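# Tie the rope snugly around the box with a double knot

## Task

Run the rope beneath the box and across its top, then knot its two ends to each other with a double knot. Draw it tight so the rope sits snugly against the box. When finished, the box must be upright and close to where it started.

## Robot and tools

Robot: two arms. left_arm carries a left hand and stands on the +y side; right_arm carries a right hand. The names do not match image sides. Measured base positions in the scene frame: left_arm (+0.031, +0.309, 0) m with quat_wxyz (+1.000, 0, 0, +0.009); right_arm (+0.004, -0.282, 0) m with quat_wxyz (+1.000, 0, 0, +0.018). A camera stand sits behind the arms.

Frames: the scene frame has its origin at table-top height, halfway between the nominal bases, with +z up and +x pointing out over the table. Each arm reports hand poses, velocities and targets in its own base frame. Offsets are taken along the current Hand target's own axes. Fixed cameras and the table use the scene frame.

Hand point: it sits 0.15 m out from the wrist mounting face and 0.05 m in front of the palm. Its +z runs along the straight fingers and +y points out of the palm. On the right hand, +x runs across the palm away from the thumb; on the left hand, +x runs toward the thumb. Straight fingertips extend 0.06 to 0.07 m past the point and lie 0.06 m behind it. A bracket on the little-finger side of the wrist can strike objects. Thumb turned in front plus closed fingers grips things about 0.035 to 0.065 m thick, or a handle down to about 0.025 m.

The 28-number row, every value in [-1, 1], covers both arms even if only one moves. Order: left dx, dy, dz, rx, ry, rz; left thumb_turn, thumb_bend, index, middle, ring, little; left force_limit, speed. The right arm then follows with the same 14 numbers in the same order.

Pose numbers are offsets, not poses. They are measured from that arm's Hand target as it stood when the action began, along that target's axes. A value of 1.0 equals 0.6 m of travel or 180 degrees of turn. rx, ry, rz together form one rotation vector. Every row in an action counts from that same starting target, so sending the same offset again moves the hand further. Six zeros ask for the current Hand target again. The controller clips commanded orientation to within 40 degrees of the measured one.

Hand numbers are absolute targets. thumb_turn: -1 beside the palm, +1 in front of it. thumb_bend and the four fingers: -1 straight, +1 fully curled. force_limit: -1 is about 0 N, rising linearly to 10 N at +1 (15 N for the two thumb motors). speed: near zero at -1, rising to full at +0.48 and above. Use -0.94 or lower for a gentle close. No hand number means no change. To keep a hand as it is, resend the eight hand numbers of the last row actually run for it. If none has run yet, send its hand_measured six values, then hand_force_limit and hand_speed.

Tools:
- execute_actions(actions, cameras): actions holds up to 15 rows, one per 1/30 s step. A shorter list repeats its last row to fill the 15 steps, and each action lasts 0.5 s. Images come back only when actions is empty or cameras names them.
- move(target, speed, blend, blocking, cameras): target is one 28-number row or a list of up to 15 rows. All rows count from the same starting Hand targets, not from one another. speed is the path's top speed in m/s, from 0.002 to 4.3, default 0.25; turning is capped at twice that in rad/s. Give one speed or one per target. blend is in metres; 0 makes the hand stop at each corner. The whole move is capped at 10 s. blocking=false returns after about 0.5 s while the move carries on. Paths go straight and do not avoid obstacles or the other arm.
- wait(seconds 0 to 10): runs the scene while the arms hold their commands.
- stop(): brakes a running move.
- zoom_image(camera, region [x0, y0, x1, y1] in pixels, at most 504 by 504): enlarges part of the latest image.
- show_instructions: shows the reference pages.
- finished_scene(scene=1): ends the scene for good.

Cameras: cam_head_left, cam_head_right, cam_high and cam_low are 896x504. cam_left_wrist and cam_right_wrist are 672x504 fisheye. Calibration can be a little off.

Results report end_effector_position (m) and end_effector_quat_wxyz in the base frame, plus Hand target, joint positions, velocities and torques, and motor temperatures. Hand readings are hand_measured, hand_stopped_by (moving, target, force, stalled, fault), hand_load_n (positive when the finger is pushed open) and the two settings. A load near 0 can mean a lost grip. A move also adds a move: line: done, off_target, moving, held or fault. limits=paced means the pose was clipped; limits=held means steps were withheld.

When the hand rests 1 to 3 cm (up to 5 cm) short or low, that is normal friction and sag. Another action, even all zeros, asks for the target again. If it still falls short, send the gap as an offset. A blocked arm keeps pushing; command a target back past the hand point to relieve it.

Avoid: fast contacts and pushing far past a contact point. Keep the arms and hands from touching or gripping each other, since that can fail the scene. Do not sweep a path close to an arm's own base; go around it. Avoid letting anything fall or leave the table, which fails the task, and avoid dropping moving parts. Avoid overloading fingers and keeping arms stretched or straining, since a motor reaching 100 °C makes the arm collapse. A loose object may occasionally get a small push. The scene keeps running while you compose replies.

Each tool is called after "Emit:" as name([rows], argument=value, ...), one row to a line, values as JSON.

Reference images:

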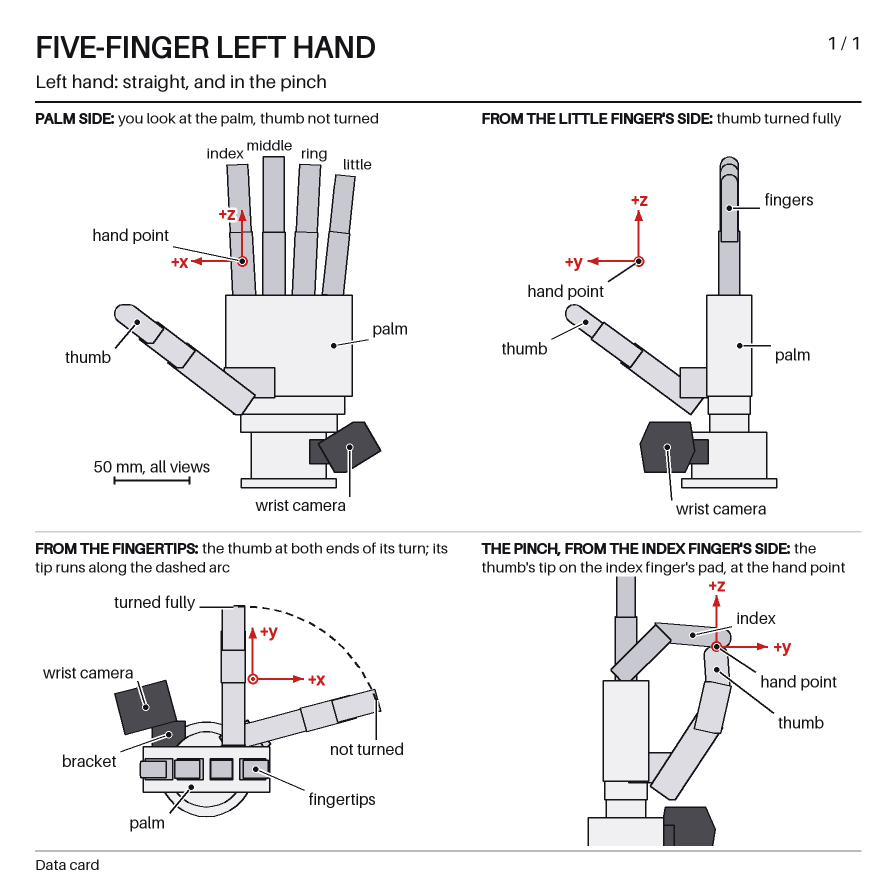

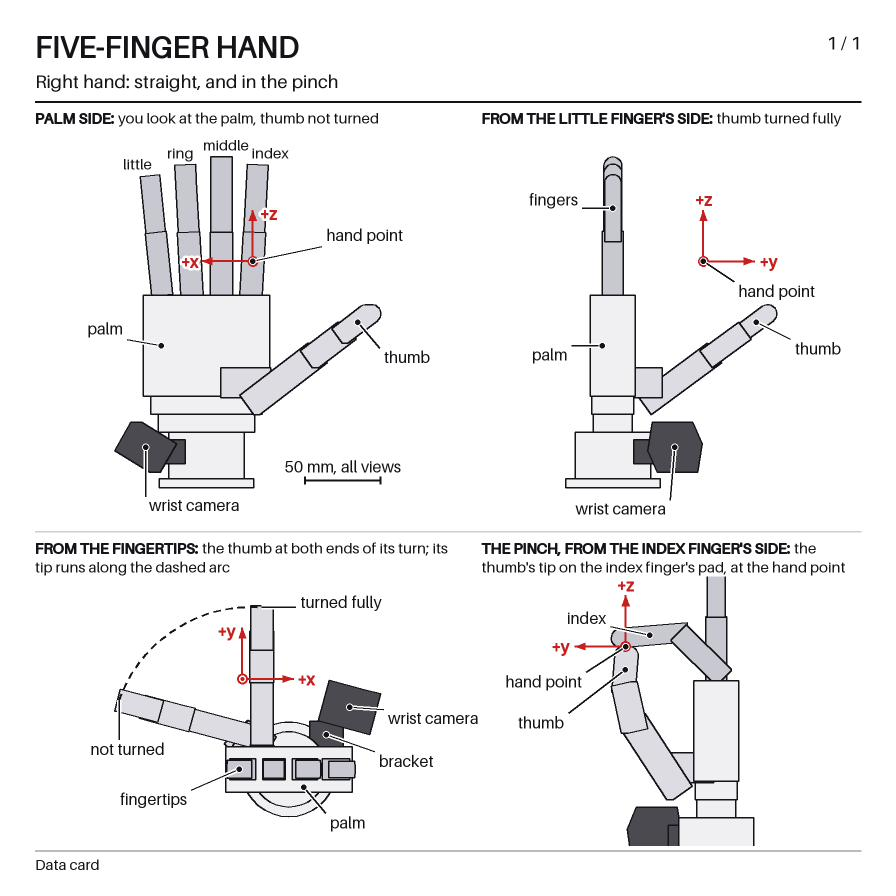

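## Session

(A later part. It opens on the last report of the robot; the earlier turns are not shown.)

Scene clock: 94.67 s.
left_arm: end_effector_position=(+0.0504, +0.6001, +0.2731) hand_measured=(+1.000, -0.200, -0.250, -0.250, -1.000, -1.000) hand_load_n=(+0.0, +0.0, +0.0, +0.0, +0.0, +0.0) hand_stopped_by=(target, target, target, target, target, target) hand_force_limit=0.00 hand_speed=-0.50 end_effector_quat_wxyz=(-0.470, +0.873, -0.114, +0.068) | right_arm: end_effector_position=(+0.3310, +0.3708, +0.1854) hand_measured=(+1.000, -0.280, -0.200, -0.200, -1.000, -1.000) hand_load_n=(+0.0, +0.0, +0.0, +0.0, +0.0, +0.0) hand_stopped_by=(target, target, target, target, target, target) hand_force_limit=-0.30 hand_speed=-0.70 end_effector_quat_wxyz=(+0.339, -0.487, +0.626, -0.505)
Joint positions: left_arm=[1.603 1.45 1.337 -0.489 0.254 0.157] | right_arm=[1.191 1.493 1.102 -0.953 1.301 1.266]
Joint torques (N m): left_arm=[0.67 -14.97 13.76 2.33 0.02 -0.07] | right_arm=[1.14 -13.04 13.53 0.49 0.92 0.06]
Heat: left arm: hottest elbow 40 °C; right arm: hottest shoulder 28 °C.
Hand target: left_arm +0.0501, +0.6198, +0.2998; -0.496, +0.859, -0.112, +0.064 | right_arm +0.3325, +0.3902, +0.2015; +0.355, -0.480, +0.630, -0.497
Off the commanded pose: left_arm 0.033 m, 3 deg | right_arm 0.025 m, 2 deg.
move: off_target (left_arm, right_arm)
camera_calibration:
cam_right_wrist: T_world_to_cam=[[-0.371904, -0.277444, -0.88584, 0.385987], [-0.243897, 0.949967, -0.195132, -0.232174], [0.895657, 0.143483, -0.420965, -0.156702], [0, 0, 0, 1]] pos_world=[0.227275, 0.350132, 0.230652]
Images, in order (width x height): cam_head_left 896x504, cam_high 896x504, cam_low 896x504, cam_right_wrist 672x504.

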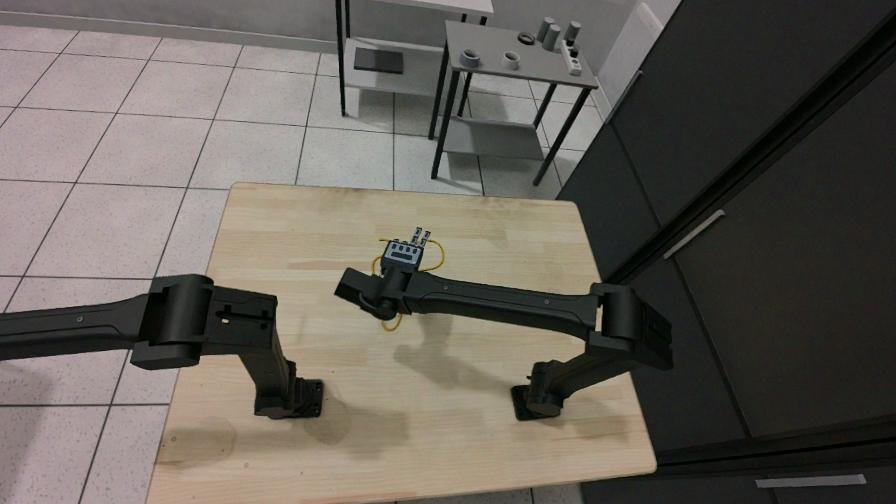

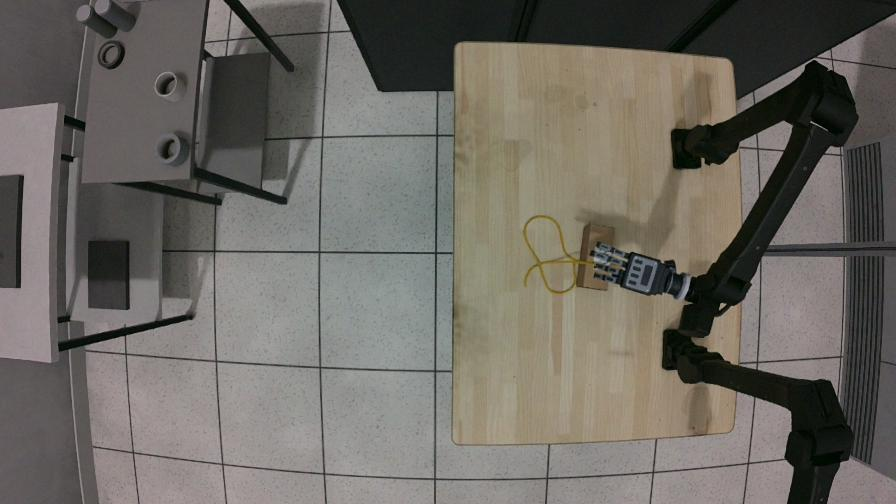

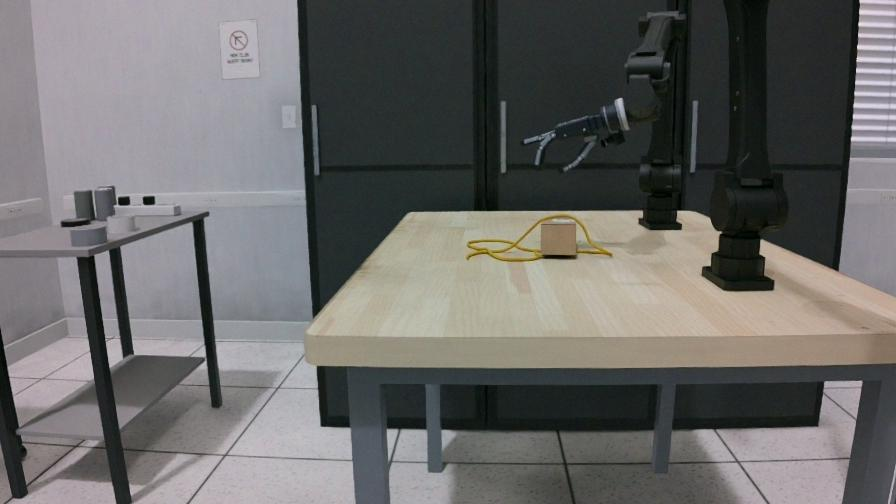

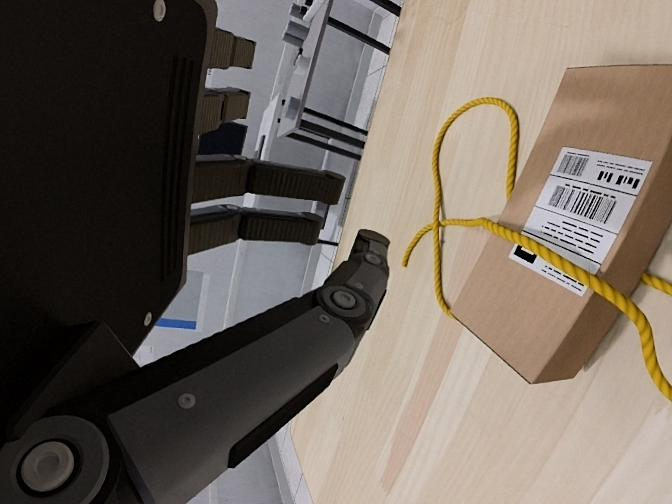

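Emit:
move(target=[0.6195, 0.1643, -0.3528, 0.0494, 0.3277, 0.1528, 1, -0.28, -0.12, -0.12, -1, -1, -0.3, -0.5, 0.4230, -0.1588, 0.1388, -0.0527, -0.2356, -0.0847, 1, -0.28, -0.12, -0.12, -1, -1, -0.3, -0.5], speed=0.3, cameras=["cam_high", "cam_low", "cam_head_left", "cam_left_wrist"])

Emit:
zoom_image(camera="cam_high", region=[500, 200, 660, 310])

Emit:
zoom_image(camera="cam_head_left", region=[330, 200, 480, 350])

Scene clock: 101.23 s.
left_arm: end_effector_position=(+0.3467, +0.2993, +0.3172) hand_measured=(+1.000, -0.280, -0.120, -0.120, -1.000, -1.000) hand_load_n=(+0.0, +0.0, +0.0, +0.0, +0.0, +0.0) hand_stopped_by=(target, target, target, target, target, target) hand_force_limit=-0.30 hand_speed=-0.50 end_effector_quat_wxyz=(-0.431, +0.637, -0.521, +0.370) | right_arm: end_effector_position=(+0.3482, +0.1226, +0.2504) hand_measured=(+1.000, -0.280, -0.120, -0.120, -1.000, -1.000) hand_load_n=(+0.0, +0.0, +0.0, +0.0, +0.0, +0.0) hand_stopped_by=(target, target, target, target, target, target) hand_force_limit=-0.30 hand_speed=-0.50 end_effector_quat_wxyz=(-0.442, +0.737, -0.438, +0.262)
Joint positions: left_arm=[1.028 1.093 1.042 -0.471 0.78 0.361] | right_arm=[0.115 0.757 0.736 -0.503 -0.338 -0.188]
Joint torques (N m): left_arm=[0.09 -10.4 9.17 2.25 0.29 0.1] | right_arm=[-0.73 -3.49 16.29 1.74 -0.25 -0.13]
Heat: left arm: hottest elbow 40 °C; right arm: hottest shoulder 28 °C.
Hand target: left_arm +0.3497, +0.2996, +0.3200; -0.440, +0.628, -0.526, +0.368 | right_arm +0.3605, +0.1191, +0.2798; -0.451, +0.731, -0.430, +0.279
Off the commanded pose: left_arm 0.004 m, 2 deg | right_arm 0.032 m, 2 deg.
move: off_target (right_arm)
camera_calibration:
cam_left_wrist: T_world_to_cam=[[0.400439, -0.147665, 0.904347, -0.379414], [-0.341359, -0.93993, -0.00232332, 0.406826], [0.850366, -0.307777, -0.426791, 0.0480317], [0, 0, 0, 1]] pos_world=[0.249961, 0.341145, 0.364567]
Images, in order (width x height): cam_head_left 896x504, cam_high 896x504, cam_low 896x504, cam_left_wrist 672x504.

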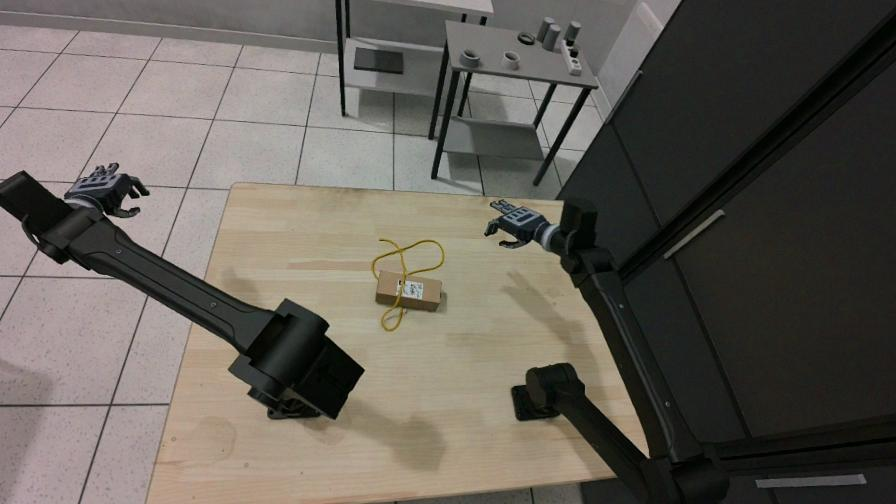

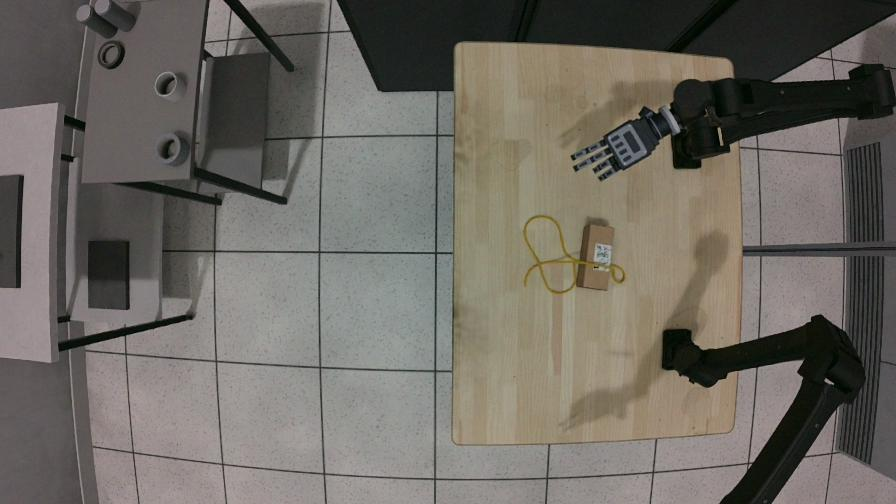

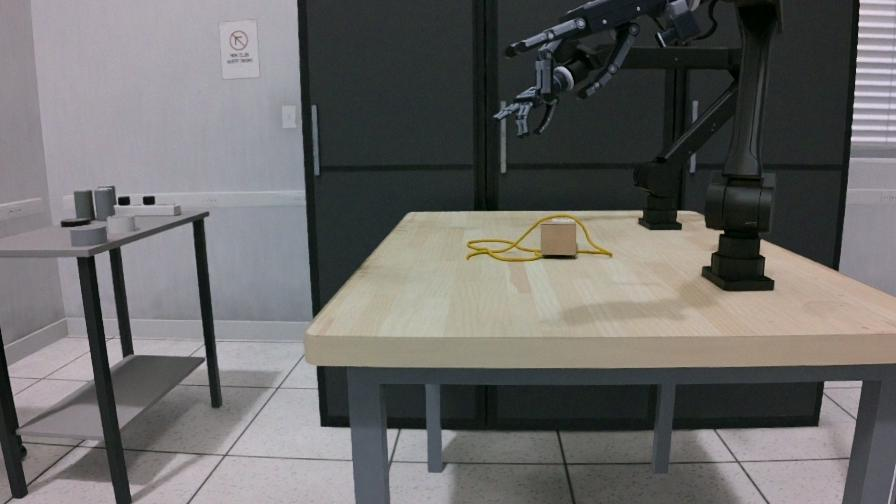

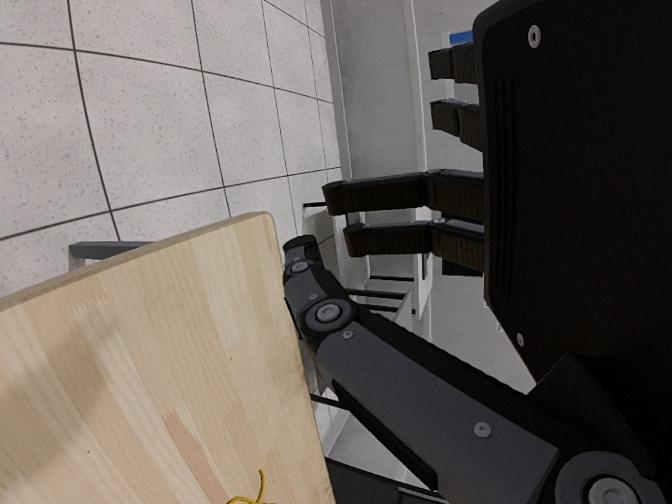

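Scaled by 3.150 from the camera's 896x504 image, which has a finer 1280x720 frame.

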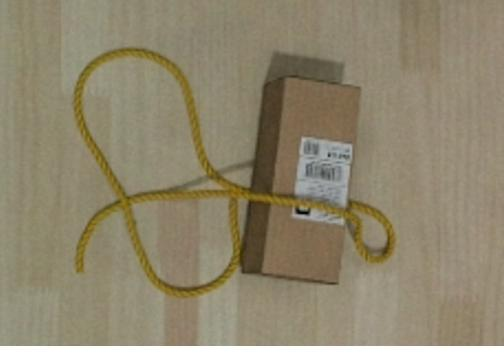

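Scaled by 3.360 from the camera's 896x504 image, which has a finer 1280x720 frame.

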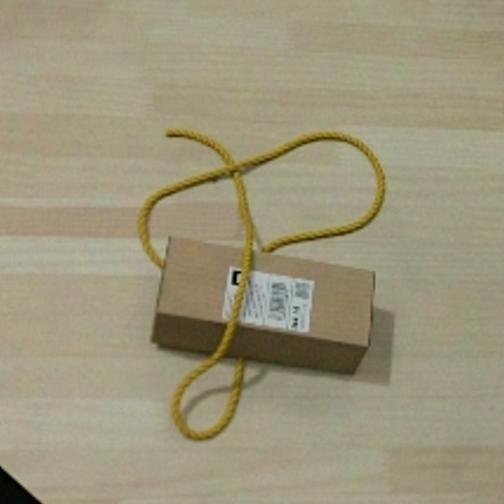

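Emit:
zoom_image(camera="cam_high", region=[530, 240, 600, 300])

Emit:
zoom_image(camera="cam_head_right", region=[350, 200, 500, 350])

Scaled by 7.200 from the camera's 896x504 image, which has a finer 1280x720 frame.

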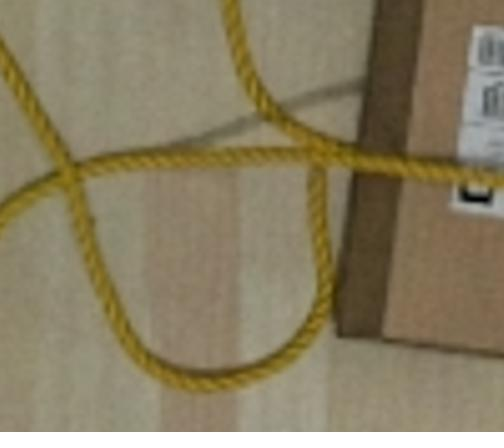

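This scene's latest camera images include none from cam_head_right. They are from: cam_head_left, cam_high, cam_low, cam_left_wrist. cam_head_right's image comes with the result of a call that names it in "cameras".

Emit:
move(target=[0.783, 0.3538, 0.0022, 0.0202, 0.5353, 0.1688, 1, -0.28, -0.12, -0.12, -1, -1, -0.3, -0.5, 0.2193, 0.0947, -0.0845, 0, 0, 0, 1, -0.28, -0.12, -0.12, -1, -1, -0.3, -0.5], speed=0.3, cameras=["cam_high", "cam_low", "cam_left_wrist"])

Scene clock: 106.00 s.
left_arm: end_effector_position=(+0.3483, -0.1731, +0.1121) hand_measured=(+1.000, -0.280, -0.120, -0.120, -1.000, -1.000) hand_load_n=(+0.0, +0.0, +0.0, +0.0, +0.0, +0.0) hand_stopped_by=(target, target, target, target, target, target) hand_force_limit=-0.30 hand_speed=-0.50 end_effector_quat_wxyz=(-0.012, -0.005, +0.794, -0.607) | right_arm: end_effector_position=(+0.3497, -0.0203, +0.2288) hand_measured=(+1.000, -0.280, -0.120, -0.120, -1.000, -1.000) hand_load_n=(+0.0, +0.0, +0.0, +0.0, +0.0, -0.5) hand_stopped_by=(target, target, target, target, target, target) hand_force_limit=-0.30 hand_speed=-0.50 end_effector_quat_wxyz=(-0.451, +0.732, -0.440, +0.259)
Joint positions: left_arm=[-0.003 1.524 0.918 -1.002 1.305 1.584] | right_arm=[-0.461 0.878 0.761 -0.622 -0.823 -0.57]
Joint torques (N m): left_arm=[0.21 -12.51 9.78 -0.06 0.93 0.1] | right_arm=[-0.85 -4.54 15.68 1.42 -0.53 -0.11]
Heat: left arm: hottest elbow 39 °C; right arm: hottest elbow 29 °C.
Hand target: left_arm +0.3621, -0.1752, +0.1197; -0.005, +0.006, +0.794, -0.608 | right_arm +0.3610, -0.0307, +0.2538; -0.451, +0.731, -0.430, +0.279
Off the commanded pose: left_arm 0.016 m, 2 deg | right_arm 0.029 m, 3 deg.
move: off_target (left_arm, right_arm)
camera_calibration:
cam_left_wrist: T_world_to_cam=[[-0.217231, -0.275583, 0.936411, -0.0748935], [-0.858651, 0.510209, -0.0490392, 0.399194], [-0.464251, -0.814703, -0.347463, 0.175004], [0, 0, 0, 1]] pos_world=[0.407745, -0.0817351, 0.150515]
Images, in order (width x height): cam_high 896x504, cam_low 896x504, cam_left_wrist 672x504.

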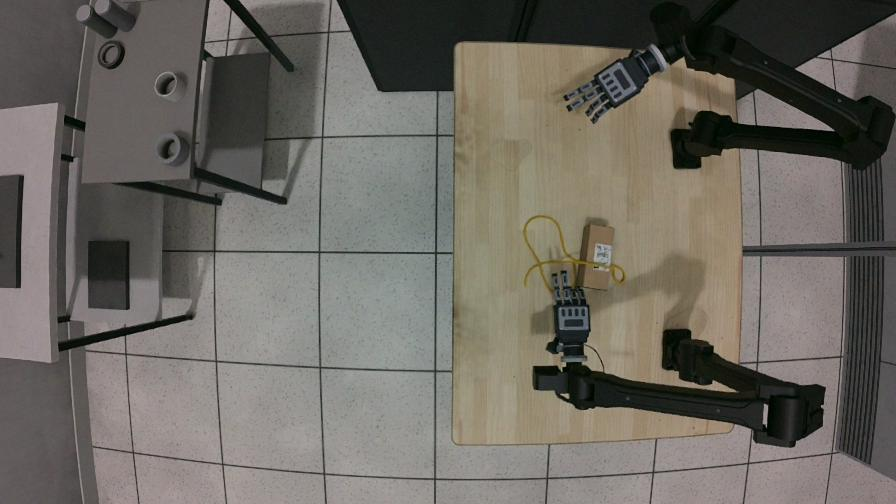

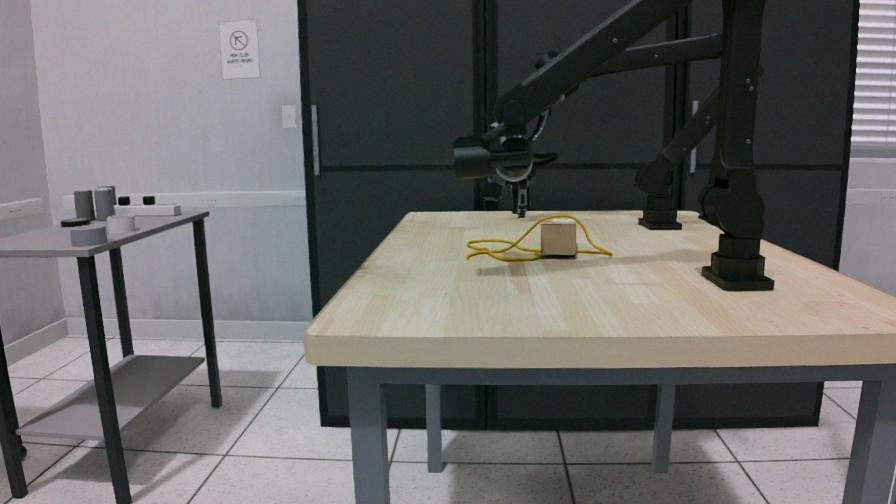

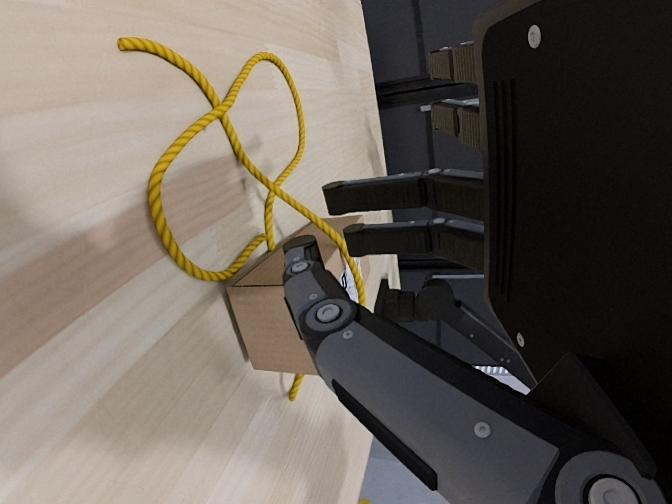

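Emit:
zoom_image(camera="cam_left_wrist", region=[80, 20, 400, 420])

Scaled by 1.260 from the camera's 672x504 image, which has a finer 960x720 frame.

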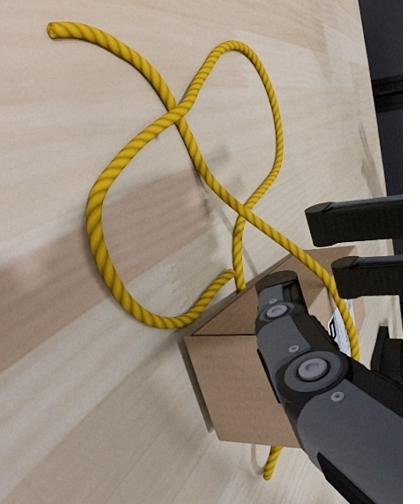

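Emit:
move(target=[0, 0.1147, 0.0532, 0.0278, 0, 0, 1, -0.28, -0.12, -0.12, -1, -1, -0.3, -0.5, 0, 0, 0, 0, 0, 0, 1, -0.28, -0.12, -0.12, -1, -1, -0.3, -0.5], speed=0.15, cameras=["cam_left_wrist"])

Emit:
zoom_image(camera="cam_left_wrist", region=[80, 80, 400, 400])

Scene clock: 109.30 s.
left_arm: end_effector_position=(+0.3640, -0.1844, +0.0454) hand_measured=(+1.000, -0.280, -0.120, -0.120, -1.000, -1.000) hand_load_n=(+0.0, +0.0, +0.0, +0.0, +0.0, +0.0) hand_stopped_by=(target, target, target, target, target, target) hand_force_limit=-0.30 hand_speed=-0.50 end_effector_quat_wxyz=(-0.003, +0.003, +0.767, -0.641) | right_arm: end_effector_position=(+0.3497, -0.0203, +0.2288) hand_measured=(+1.000, -0.280, -0.120, -0.120, -1.000, -1.000) hand_load_n=(+0.0, +0.0, +0.0, +0.0, +0.0, +0.0) hand_stopped_by=(target, target, target, target, target, target) hand_force_limit=-0.30 hand_speed=-0.50 end_effector_quat_wxyz=(-0.451, +0.732, -0.439, +0.259)
Joint positions: left_arm=[-0.009 1.706 0.869 -0.73 1.393 1.566] | right_arm=[-0.461 0.878 0.761 -0.622 -0.823 -0.571]
Joint torques (N m): left_arm=[-0.21 -14.92 4.93 0.79 0.96 -0.06] | right_arm=[-0.85 -4.6 15.72 1.31 -0.5 -0.12]
Heat: left arm: hottest elbow 39 °C; right arm: hottest elbow 29 °C.
Hand target: left_arm +0.3617, -0.1882, +0.0449; -0.005, +0.006, +0.766, -0.642 | right_arm +0.3611, -0.0307, +0.2538; -0.451, +0.731, -0.430, +0.279
Off the commanded pose: left_arm 0.004 m, 0 deg | right_arm 0.029 m, 3 deg.
move: off_target (right_arm)
camera_calibration:
cam_left_wrist: T_world_to_cam=[[-0.240676, -0.192868, 0.95125, 0.0109365], [-0.856279, 0.503656, -0.11453, 0.416086], [-0.457014, -0.8421, -0.286367, 0.1394], [0, 0, 0, 1]] pos_world=[0.422626, -0.090066, 0.0771705]
Images, in order (width x height): cam_left_wrist 672x504.

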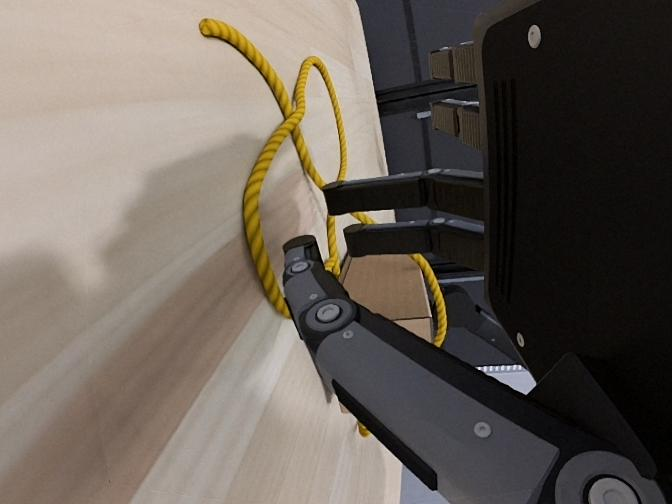

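Scaled by 1.575 from the camera's 672x504 image, which has a finer 960x720 frame.

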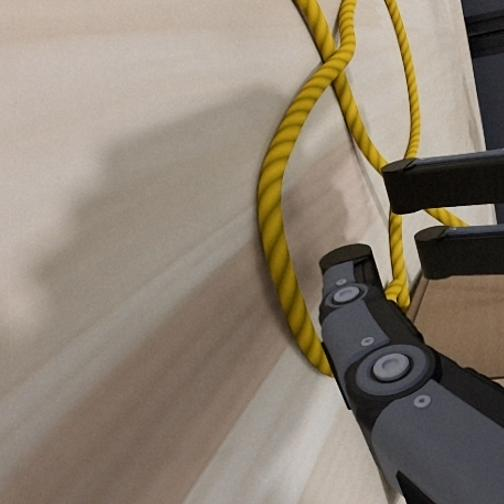

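Emit:
move(target=[0.015, 0.0475, 0.0167, 0, 0, 0, 1, -0.28, -0.12, -0.12, -1, -1, -0.3, -0.5, 0, 0, 0, 0, 0, 0, 1, -0.28, -0.12, -0.12, -1, -1, -0.3, -0.5], speed=0.12, cameras=["cam_left_wrist"])

Emit:
zoom_image(camera="cam_left_wrist", region=[180, 130, 420, 370])

Scene clock: 110.93 s.
left_arm: end_effector_position=(+0.3566, -0.1898, +0.0219) hand_measured=(+1.000, -0.280, -0.120, -0.120, -1.000, -1.000) hand_load_n=(+0.0, -2.0, +0.0, +0.0, +0.0, +0.0) hand_stopped_by=(target, target, target, target, target, target) hand_force_limit=-0.30 hand_speed=-0.50 end_effector_quat_wxyz=(-0.003, +0.002, +0.764, -0.646) | right_arm: end_effector_position=(+0.3497, -0.0203, +0.2288) hand_measured=(+1.000, -0.280, -0.120, -0.120, -1.000, -1.000) hand_load_n=(+0.0, +0.0, +0.0, +0.0, +0.0, +0.0) hand_stopped_by=(target, target, target, target, target, target) hand_force_limit=-0.30 hand_speed=-0.50 end_effector_quat_wxyz=(-0.451, +0.732, -0.439, +0.259)
Joint positions: left_arm=[-0.021 1.741 0.817 -0.566 1.403 1.489] | right_arm=[-0.461 0.878 0.761 -0.622 -0.823 -0.571]
Joint torques (N m): left_arm=[-0.26 -14.04 4.18 1.05 0.57 0.03] | right_arm=[-0.79 -4.66 15.72 1.46 -0.53 -0.11]
Heat: left arm: hottest elbow 39 °C; right arm: hottest elbow 30 °C.
Hand target: left_arm +0.3528, -0.1929, +0.0151; -0.005, +0.006, +0.766, -0.642 | right_arm +0.3611, -0.0307, +0.2538; -0.451, +0.731, -0.430, +0.279
Off the commanded pose: left_arm 0.009 m, 1 deg | right_arm 0.029 m, 3 deg.
move: off_target (right_arm)
camera_calibration:
cam_left_wrist: T_world_to_cam=[[-0.239579, -0.182882, 0.953497, 0.0318569], [-0.85708, 0.501198, -0.119223, 0.409717], [-0.456087, -0.845786, -0.276821, 0.123514], [0, 0, 0, 1]] pos_world=[0.415126, -0.0950572, 0.0526633]
Images, in order (width x height): cam_left_wrist 672x504.

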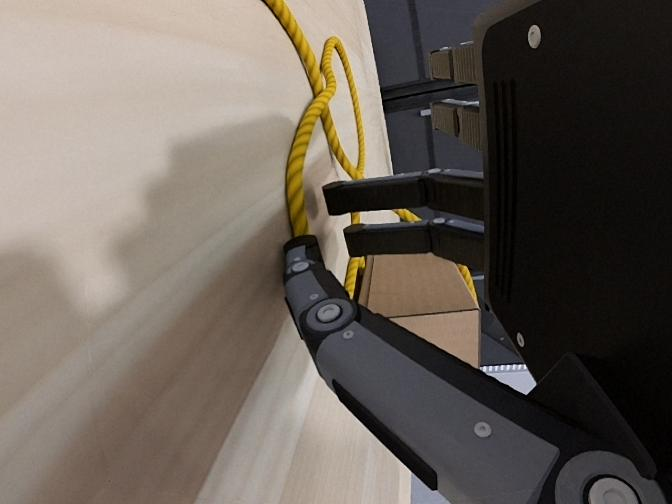

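Scaled by 2.100 from the camera's 672x504 image, which has a finer 960x720 frame.

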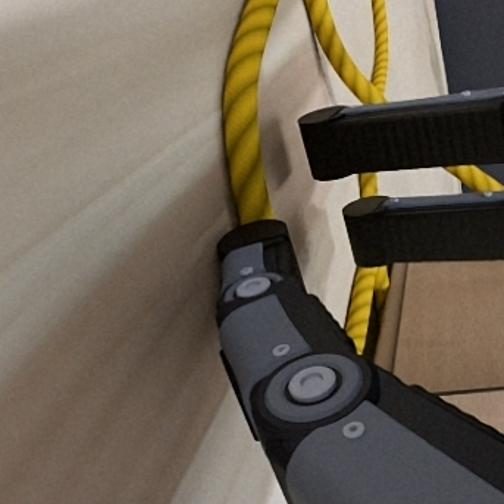

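Emit:
move(target=[0, 0, 0, 0, 0, 0, 1, -0.28, 0.35, 0.35, -1, -1, -0.3, -0.8, 0, 0, 0, 0, 0, 0, 1, -0.28, -0.12, -0.12, -1, -1, -0.3, -0.5], speed=0.12, cameras=["cam_left_wrist"])

Emit:
zoom_image(camera="cam_left_wrist", region=[180, 130, 420, 370])

Scene clock: 112.50 s.
left_arm: end_effector_position=(+0.3565, -0.1901, +0.0224) hand_measured=(+1.000, -0.280, +0.348, +0.228, -1.000, -1.000) hand_load_n=(+0.0, +2.5, +5.5, +6.0, +0.0, +0.0) hand_stopped_by=(target, target, force, force, target, target) hand_force_limit=-0.30 hand_speed=-0.80 end_effector_quat_wxyz=(-0.003, +0.003, +0.763, -0.646) | right_arm: end_effector_position=(+0.3497, -0.0203, +0.2288) hand_measured=(+1.000, -0.280, -0.120, -0.120, -1.000, -1.000) hand_load_n=(+0.0, +0.0, +0.0, +0.0, -0.5, +0.0) hand_stopped_by=(target, target, target, target, target, target) hand_force_limit=-0.30 hand_speed=-0.50 end_effector_quat_wxyz=(-0.451, +0.732, -0.439, +0.259)
Joint positions: left_arm=[-0.021 1.741 0.817 -0.566 1.405 1.489] | right_arm=[-0.461 0.878 0.761 -0.622 -0.823 -0.571]
Joint torques (N m): left_arm=[-0.21 -13.98 4.25 0.85 0.5 0.08] | right_arm=[-1.08 -4.78 15.72 1.37 -0.53 -0.11]
Heat: left arm: hottest elbow 38 °C; right arm: hottest elbow 30 °C.
Hand target: left_arm +0.3526, -0.1926, +0.0153; -0.006, +0.006, +0.766, -0.643 | right_arm +0.3611, -0.0307, +0.2538; -0.451, +0.731, -0.430, +0.279
Off the commanded pose: left_arm 0.009 m, 1 deg | right_arm 0.029 m, 3 deg.
move: off_target (right_arm)
camera_calibration:
cam_left_wrist: T_world_to_cam=[[-0.239279, -0.180611, 0.954005, 0.0316782], [-0.856891, 0.501333, -0.120009, 0.409867], [-0.456599, -0.846194, -0.274723, 0.123379], [0, 0, 0, 1]] pos_world=[0.415126, -0.0953556, 0.0528617]
Images, in order (width x height): cam_left_wrist 672x504.

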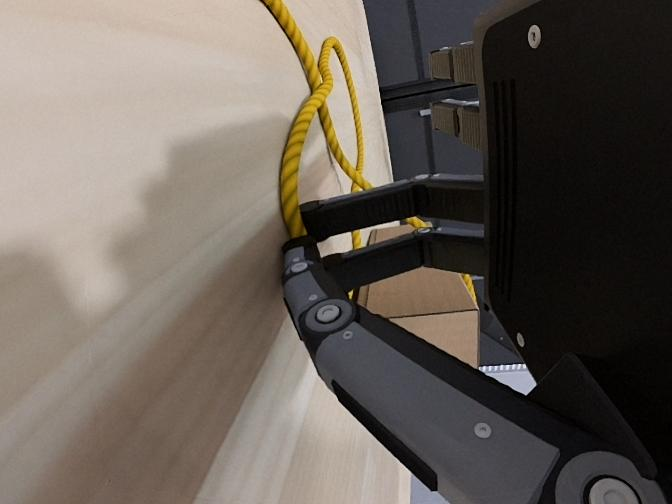

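Scaled by 2.100 from the camera's 672x504 image, which has a finer 960x720 frame.

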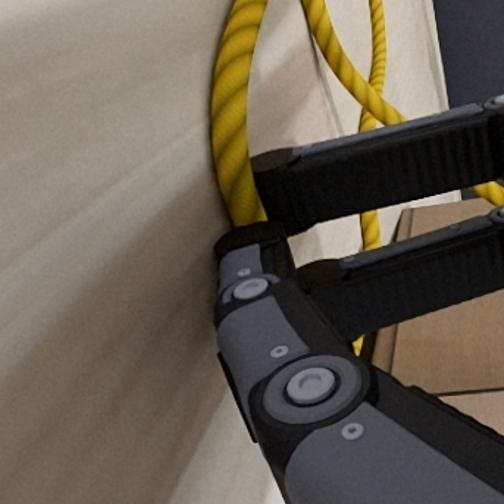

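Emit:
move([
  [0, -0.0016, -0.1, 0, 0, 0, 1, -0.28, 0.35, 0.35, -1, -1, -0.3, -0.8, 0, 0, 0, 0, 0, 0, 1, -0.28, -0.12, -0.12, -1, -1, -0.3, -0.5],
  [0, -0.13, -0.13, 0, 0, 0, 1, -0.28, 0.35, 0.35, -1, -1, -0.3, -0.8, 0, 0, 0, 0, 0, 0, 1, -0.28, -0.12, -0.12, -1, -1, -0.3, -0.5],
], speed=0.12, cameras=["cam_left_wrist", "cam_high", "cam_low", "cam_head_right"])

Emit:
zoom_image(camera="cam_high", region=[500, 200, 660, 320])

Emit:
zoom_image(camera="cam_low", region=[450, 150, 630, 280])

Scene clock: 115.57 s.
left_arm: end_effector_position=(+0.3409, -0.1349, +0.0966) hand_measured=(+1.000, -0.282, +0.348, +0.228, -1.000, -1.000) hand_load_n=(+0.5, +5.0, +4.0, +5.0, +0.0, +0.0) hand_stopped_by=(target, target, force, force, target, target) hand_force_limit=-0.30 hand_speed=-0.80 end_effector_quat_wxyz=(-0.011, -0.015, +0.773, -0.634) | right_arm: end_effector_position=(+0.3497, -0.0203, +0.2288) hand_measured=(+1.000, -0.280, -0.120, -0.120, -1.000, -1.000) hand_load_n=(+0.0, +0.0, +0.0, -0.5, +0.0, +0.0) hand_stopped_by=(target, target, target, target, target, target) hand_force_limit=-0.30 hand_speed=-0.50 end_effector_quat_wxyz=(-0.451, +0.732, -0.439, +0.259)
Joint positions: left_arm=[0.119 1.654 0.955 -1.397 1.342 2.07] | right_arm=[-0.461 0.878 0.761 -0.622 -0.823 -0.571]
Joint torques (N m): left_arm=[1.44 -14.8 8.23 -0.7 0.6 0.1] | right_arm=[-0.79 -4.6 15.71 1.43 -0.51 -0.12]
Heat: left arm: hottest elbow 38 °C; right arm: hottest elbow 30 °C.
Hand target: left_arm +0.3537, -0.1295, +0.1056; -0.006, +0.006, +0.766, -0.643 | right_arm +0.3611, -0.0307, +0.2538; -0.451, +0.731, -0.430, +0.279
Off the commanded pose: left_arm 0.017 m, 3 deg | right_arm 0.029 m, 3 deg.
joint sent to its limit (left arm) — joint 6 (wrist roll), upper limit. The joint targets still meet the commanded pose.
move: off_target (left_arm, right_arm)
camera_calibration:
cam_left_wrist: T_world_to_cam=[[-0.201979, -0.215747, 0.955331, -0.0505148], [-0.868438, 0.490415, -0.0728553, 0.375585], [-0.452791, -0.844362, -0.286416, 0.183471], [0, 0, 0, 1]] pos_world=[0.399043, -0.0401755, 0.128171]
Images, in order (width x height): cam_head_right 896x504, cam_high 896x504, cam_low 896x504, cam_left_wrist 672x504.

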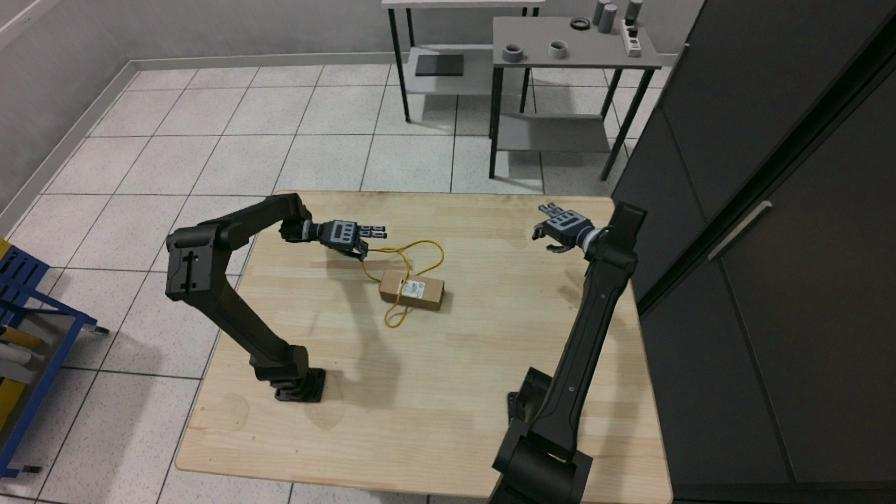

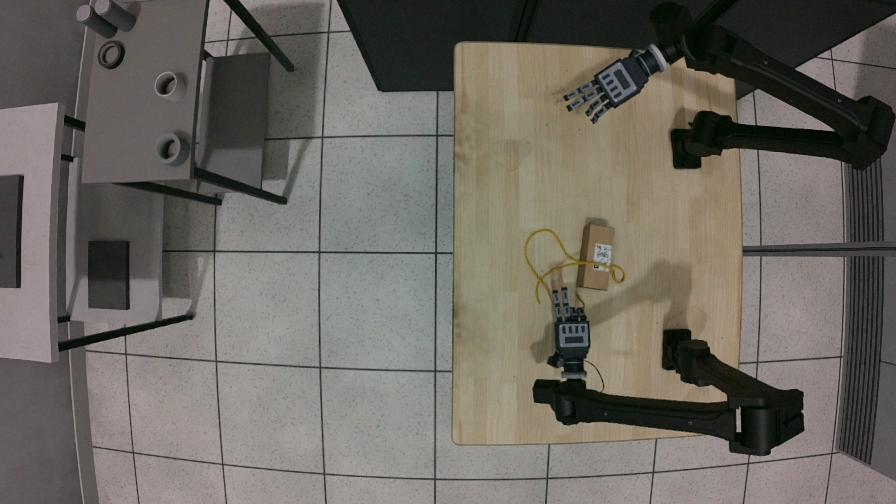

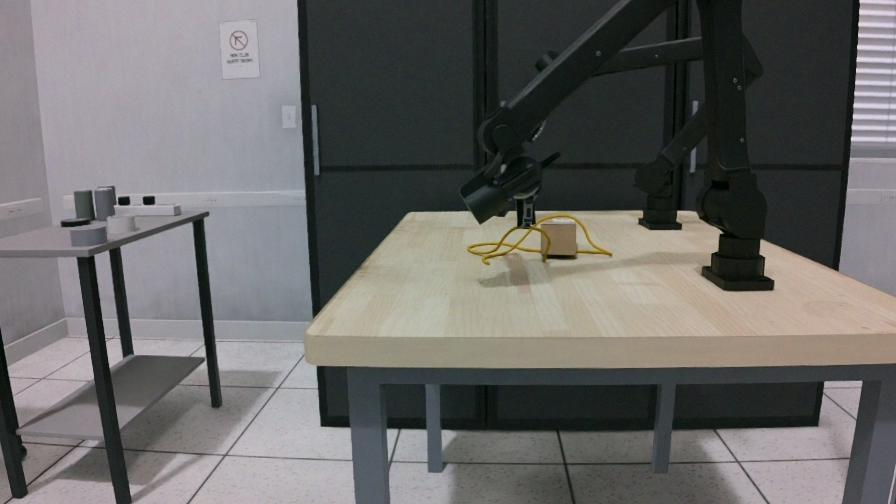

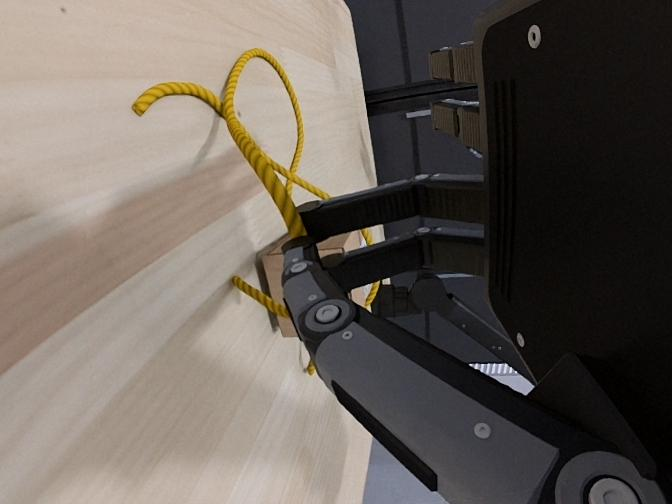

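Scaled by 3.150 from the camera's 896x504 image, which has a finer 1280x720 frame.

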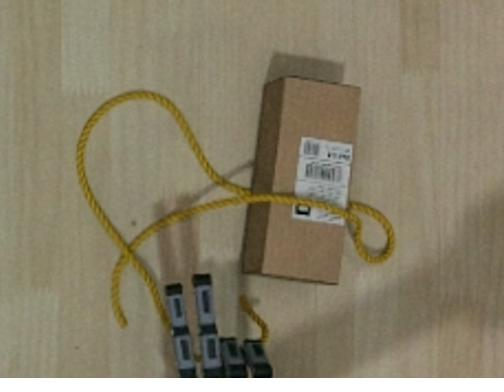

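Scaled by 2.800 from the camera's 896x504 image, which has a finer 1280x720 frame.

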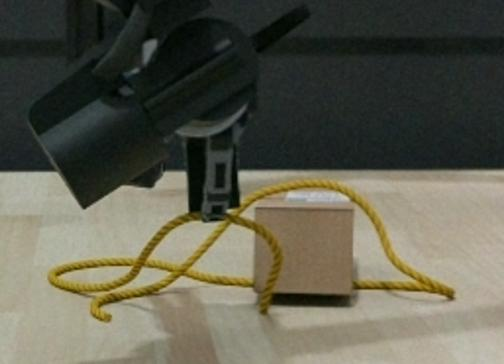

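Emit:
move([
  [0.0033, -0.0175, 0.0575, -0.0167, -0.1696, -0.0299, 1, -0.28, 0.35, 0.35, -1, -1, -0.3, -0.8, 0, 0, 0, 0, 0, 0, 1, -0.28, -0.12, -0.12, -1, -1, -0.3, -0.5],
  [0.0267, 0.0022, 0.0898, -0.0256, -0.2985, -0.0661, 1, -0.28, 0.35, 0.35, -1, -1, -0.3, -0.8, 0, 0, 0, 0, 0, 0, 1, -0.28, -0.12, -0.12, -1, -1, -0.3, -0.5],
], speed=0.2, blend=[0.02, 0], cameras=["cam_left_wrist", "cam_high", "cam_low", "cam_head_right"])

Emit:
zoom_image(camera="cam_high", region=[500, 200, 660, 320])

Emit:
zoom_image(camera="cam_low", region=[450, 150, 630, 280])

Scene clock: 120.10 s.
left_arm: end_effector_position=(+0.3371, -0.1789, +0.0901) hand_measured=(+1.000, -0.282, +0.348, +0.228, -1.000, -1.000) hand_load_n=(+0.5, +4.5, +4.0, +5.0, +0.0, +0.0) hand_stopped_by=(target, target, force, force, target, target) hand_force_limit=-0.30 hand_speed=-0.80 end_effector_quat_wxyz=(+0.273, -0.365, +0.712, -0.534) | right_arm: end_effector_position=(+0.3497, -0.0203, +0.2288) hand_measured=(+1.000, -0.280, -0.120, -0.120, -1.000, -1.000) hand_load_n=(+0.0, +0.0, +0.0, +0.0, +0.0, +0.0) hand_stopped_by=(target, target, target, target, target, target) hand_force_limit=-0.30 hand_speed=-0.50 end_effector_quat_wxyz=(-0.451, +0.732, -0.439, +0.259)
Joint positions: left_arm=[-0.243 1.003 0.248 0.45 0.366 0.111] | right_arm=[-0.461 0.878 0.761 -0.622 -0.823 -0.571]
Joint torques (N m): left_arm=[-0.09 -6.89 6.86 2.55 -0.03 -0.08] | right_arm=[-0.67 -4.78 15.73 1.36 -0.52 -0.1]
Heat: left arm: hottest elbow 37 °C; right arm: hottest elbow 31 °C.
Hand target: left_arm +0.3368, -0.1820, +0.0951; +0.277, -0.360, +0.707, -0.542 | right_arm +0.3611, -0.0307, +0.2538; -0.451, +0.731, -0.430, +0.279
Off the commanded pose: left_arm 0.006 m, 1 deg | right_arm 0.029 m, 3 deg.
move: off_target (right_arm)
camera_calibration:
cam_left_wrist: T_world_to_cam=[[0.0996911, -0.365041, 0.925639, -0.180212], [-0.913668, -0.401989, -0.0601294, 0.247851], [0.394047, -0.839732, -0.373601, -0.134049], [0, 0, 0, 1]] pos_world=[0.297241, -0.0787162, 0.131633]
Images, in order (width x height): cam_head_right 896x504, cam_high 896x504, cam_low 896x504, cam_left_wrist 672x504.

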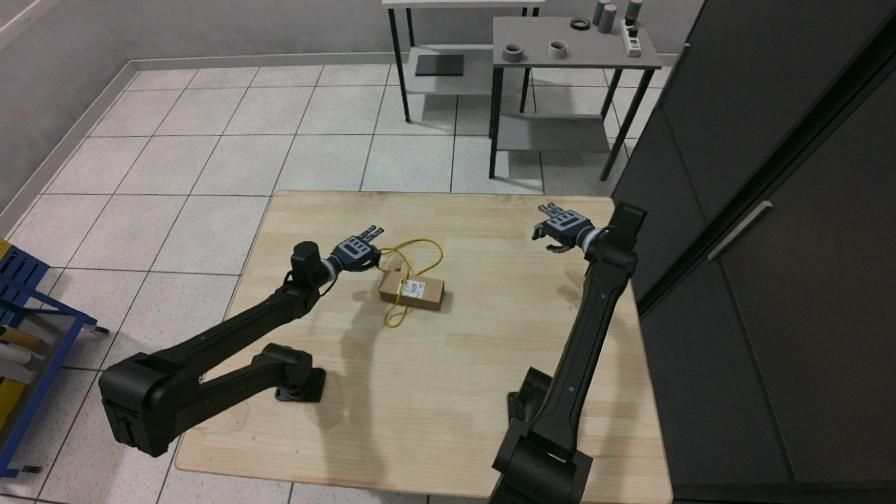

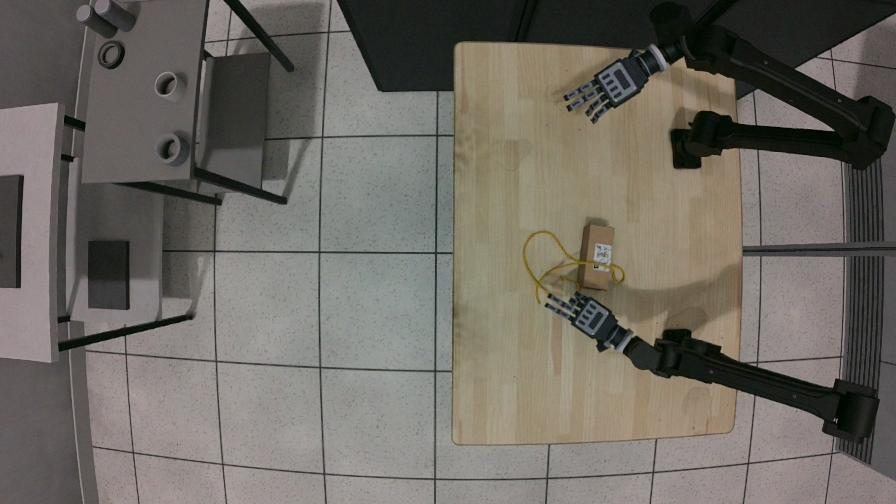

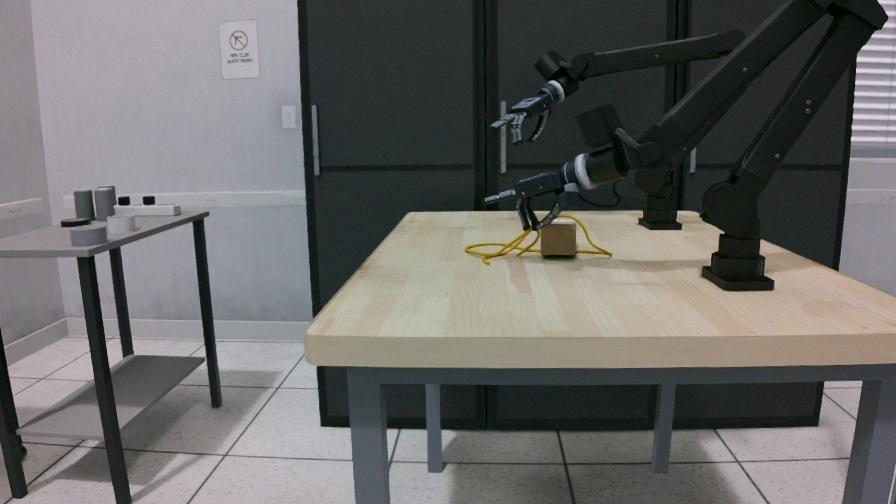

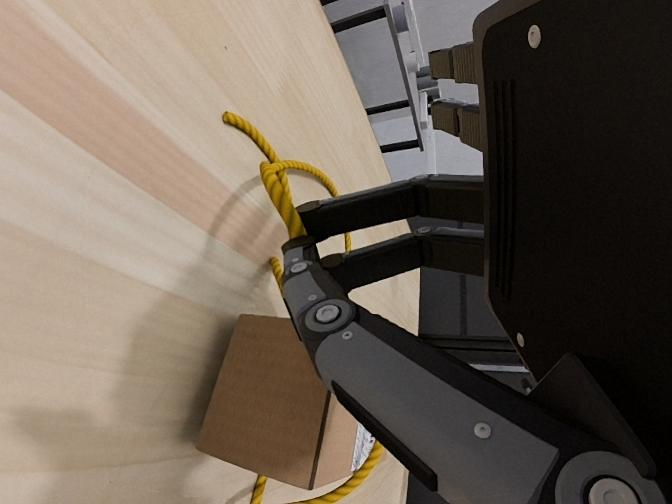

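Scaled by 3.150 from the camera's 896x504 image, which has a finer 1280x720 frame.

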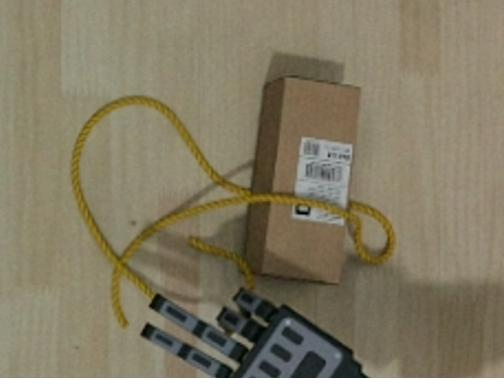

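Scaled by 2.800 from the camera's 896x504 image, which has a finer 1280x720 frame.

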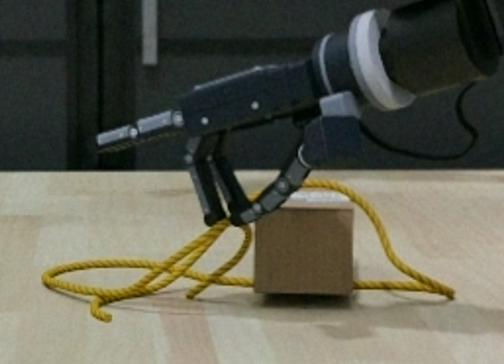

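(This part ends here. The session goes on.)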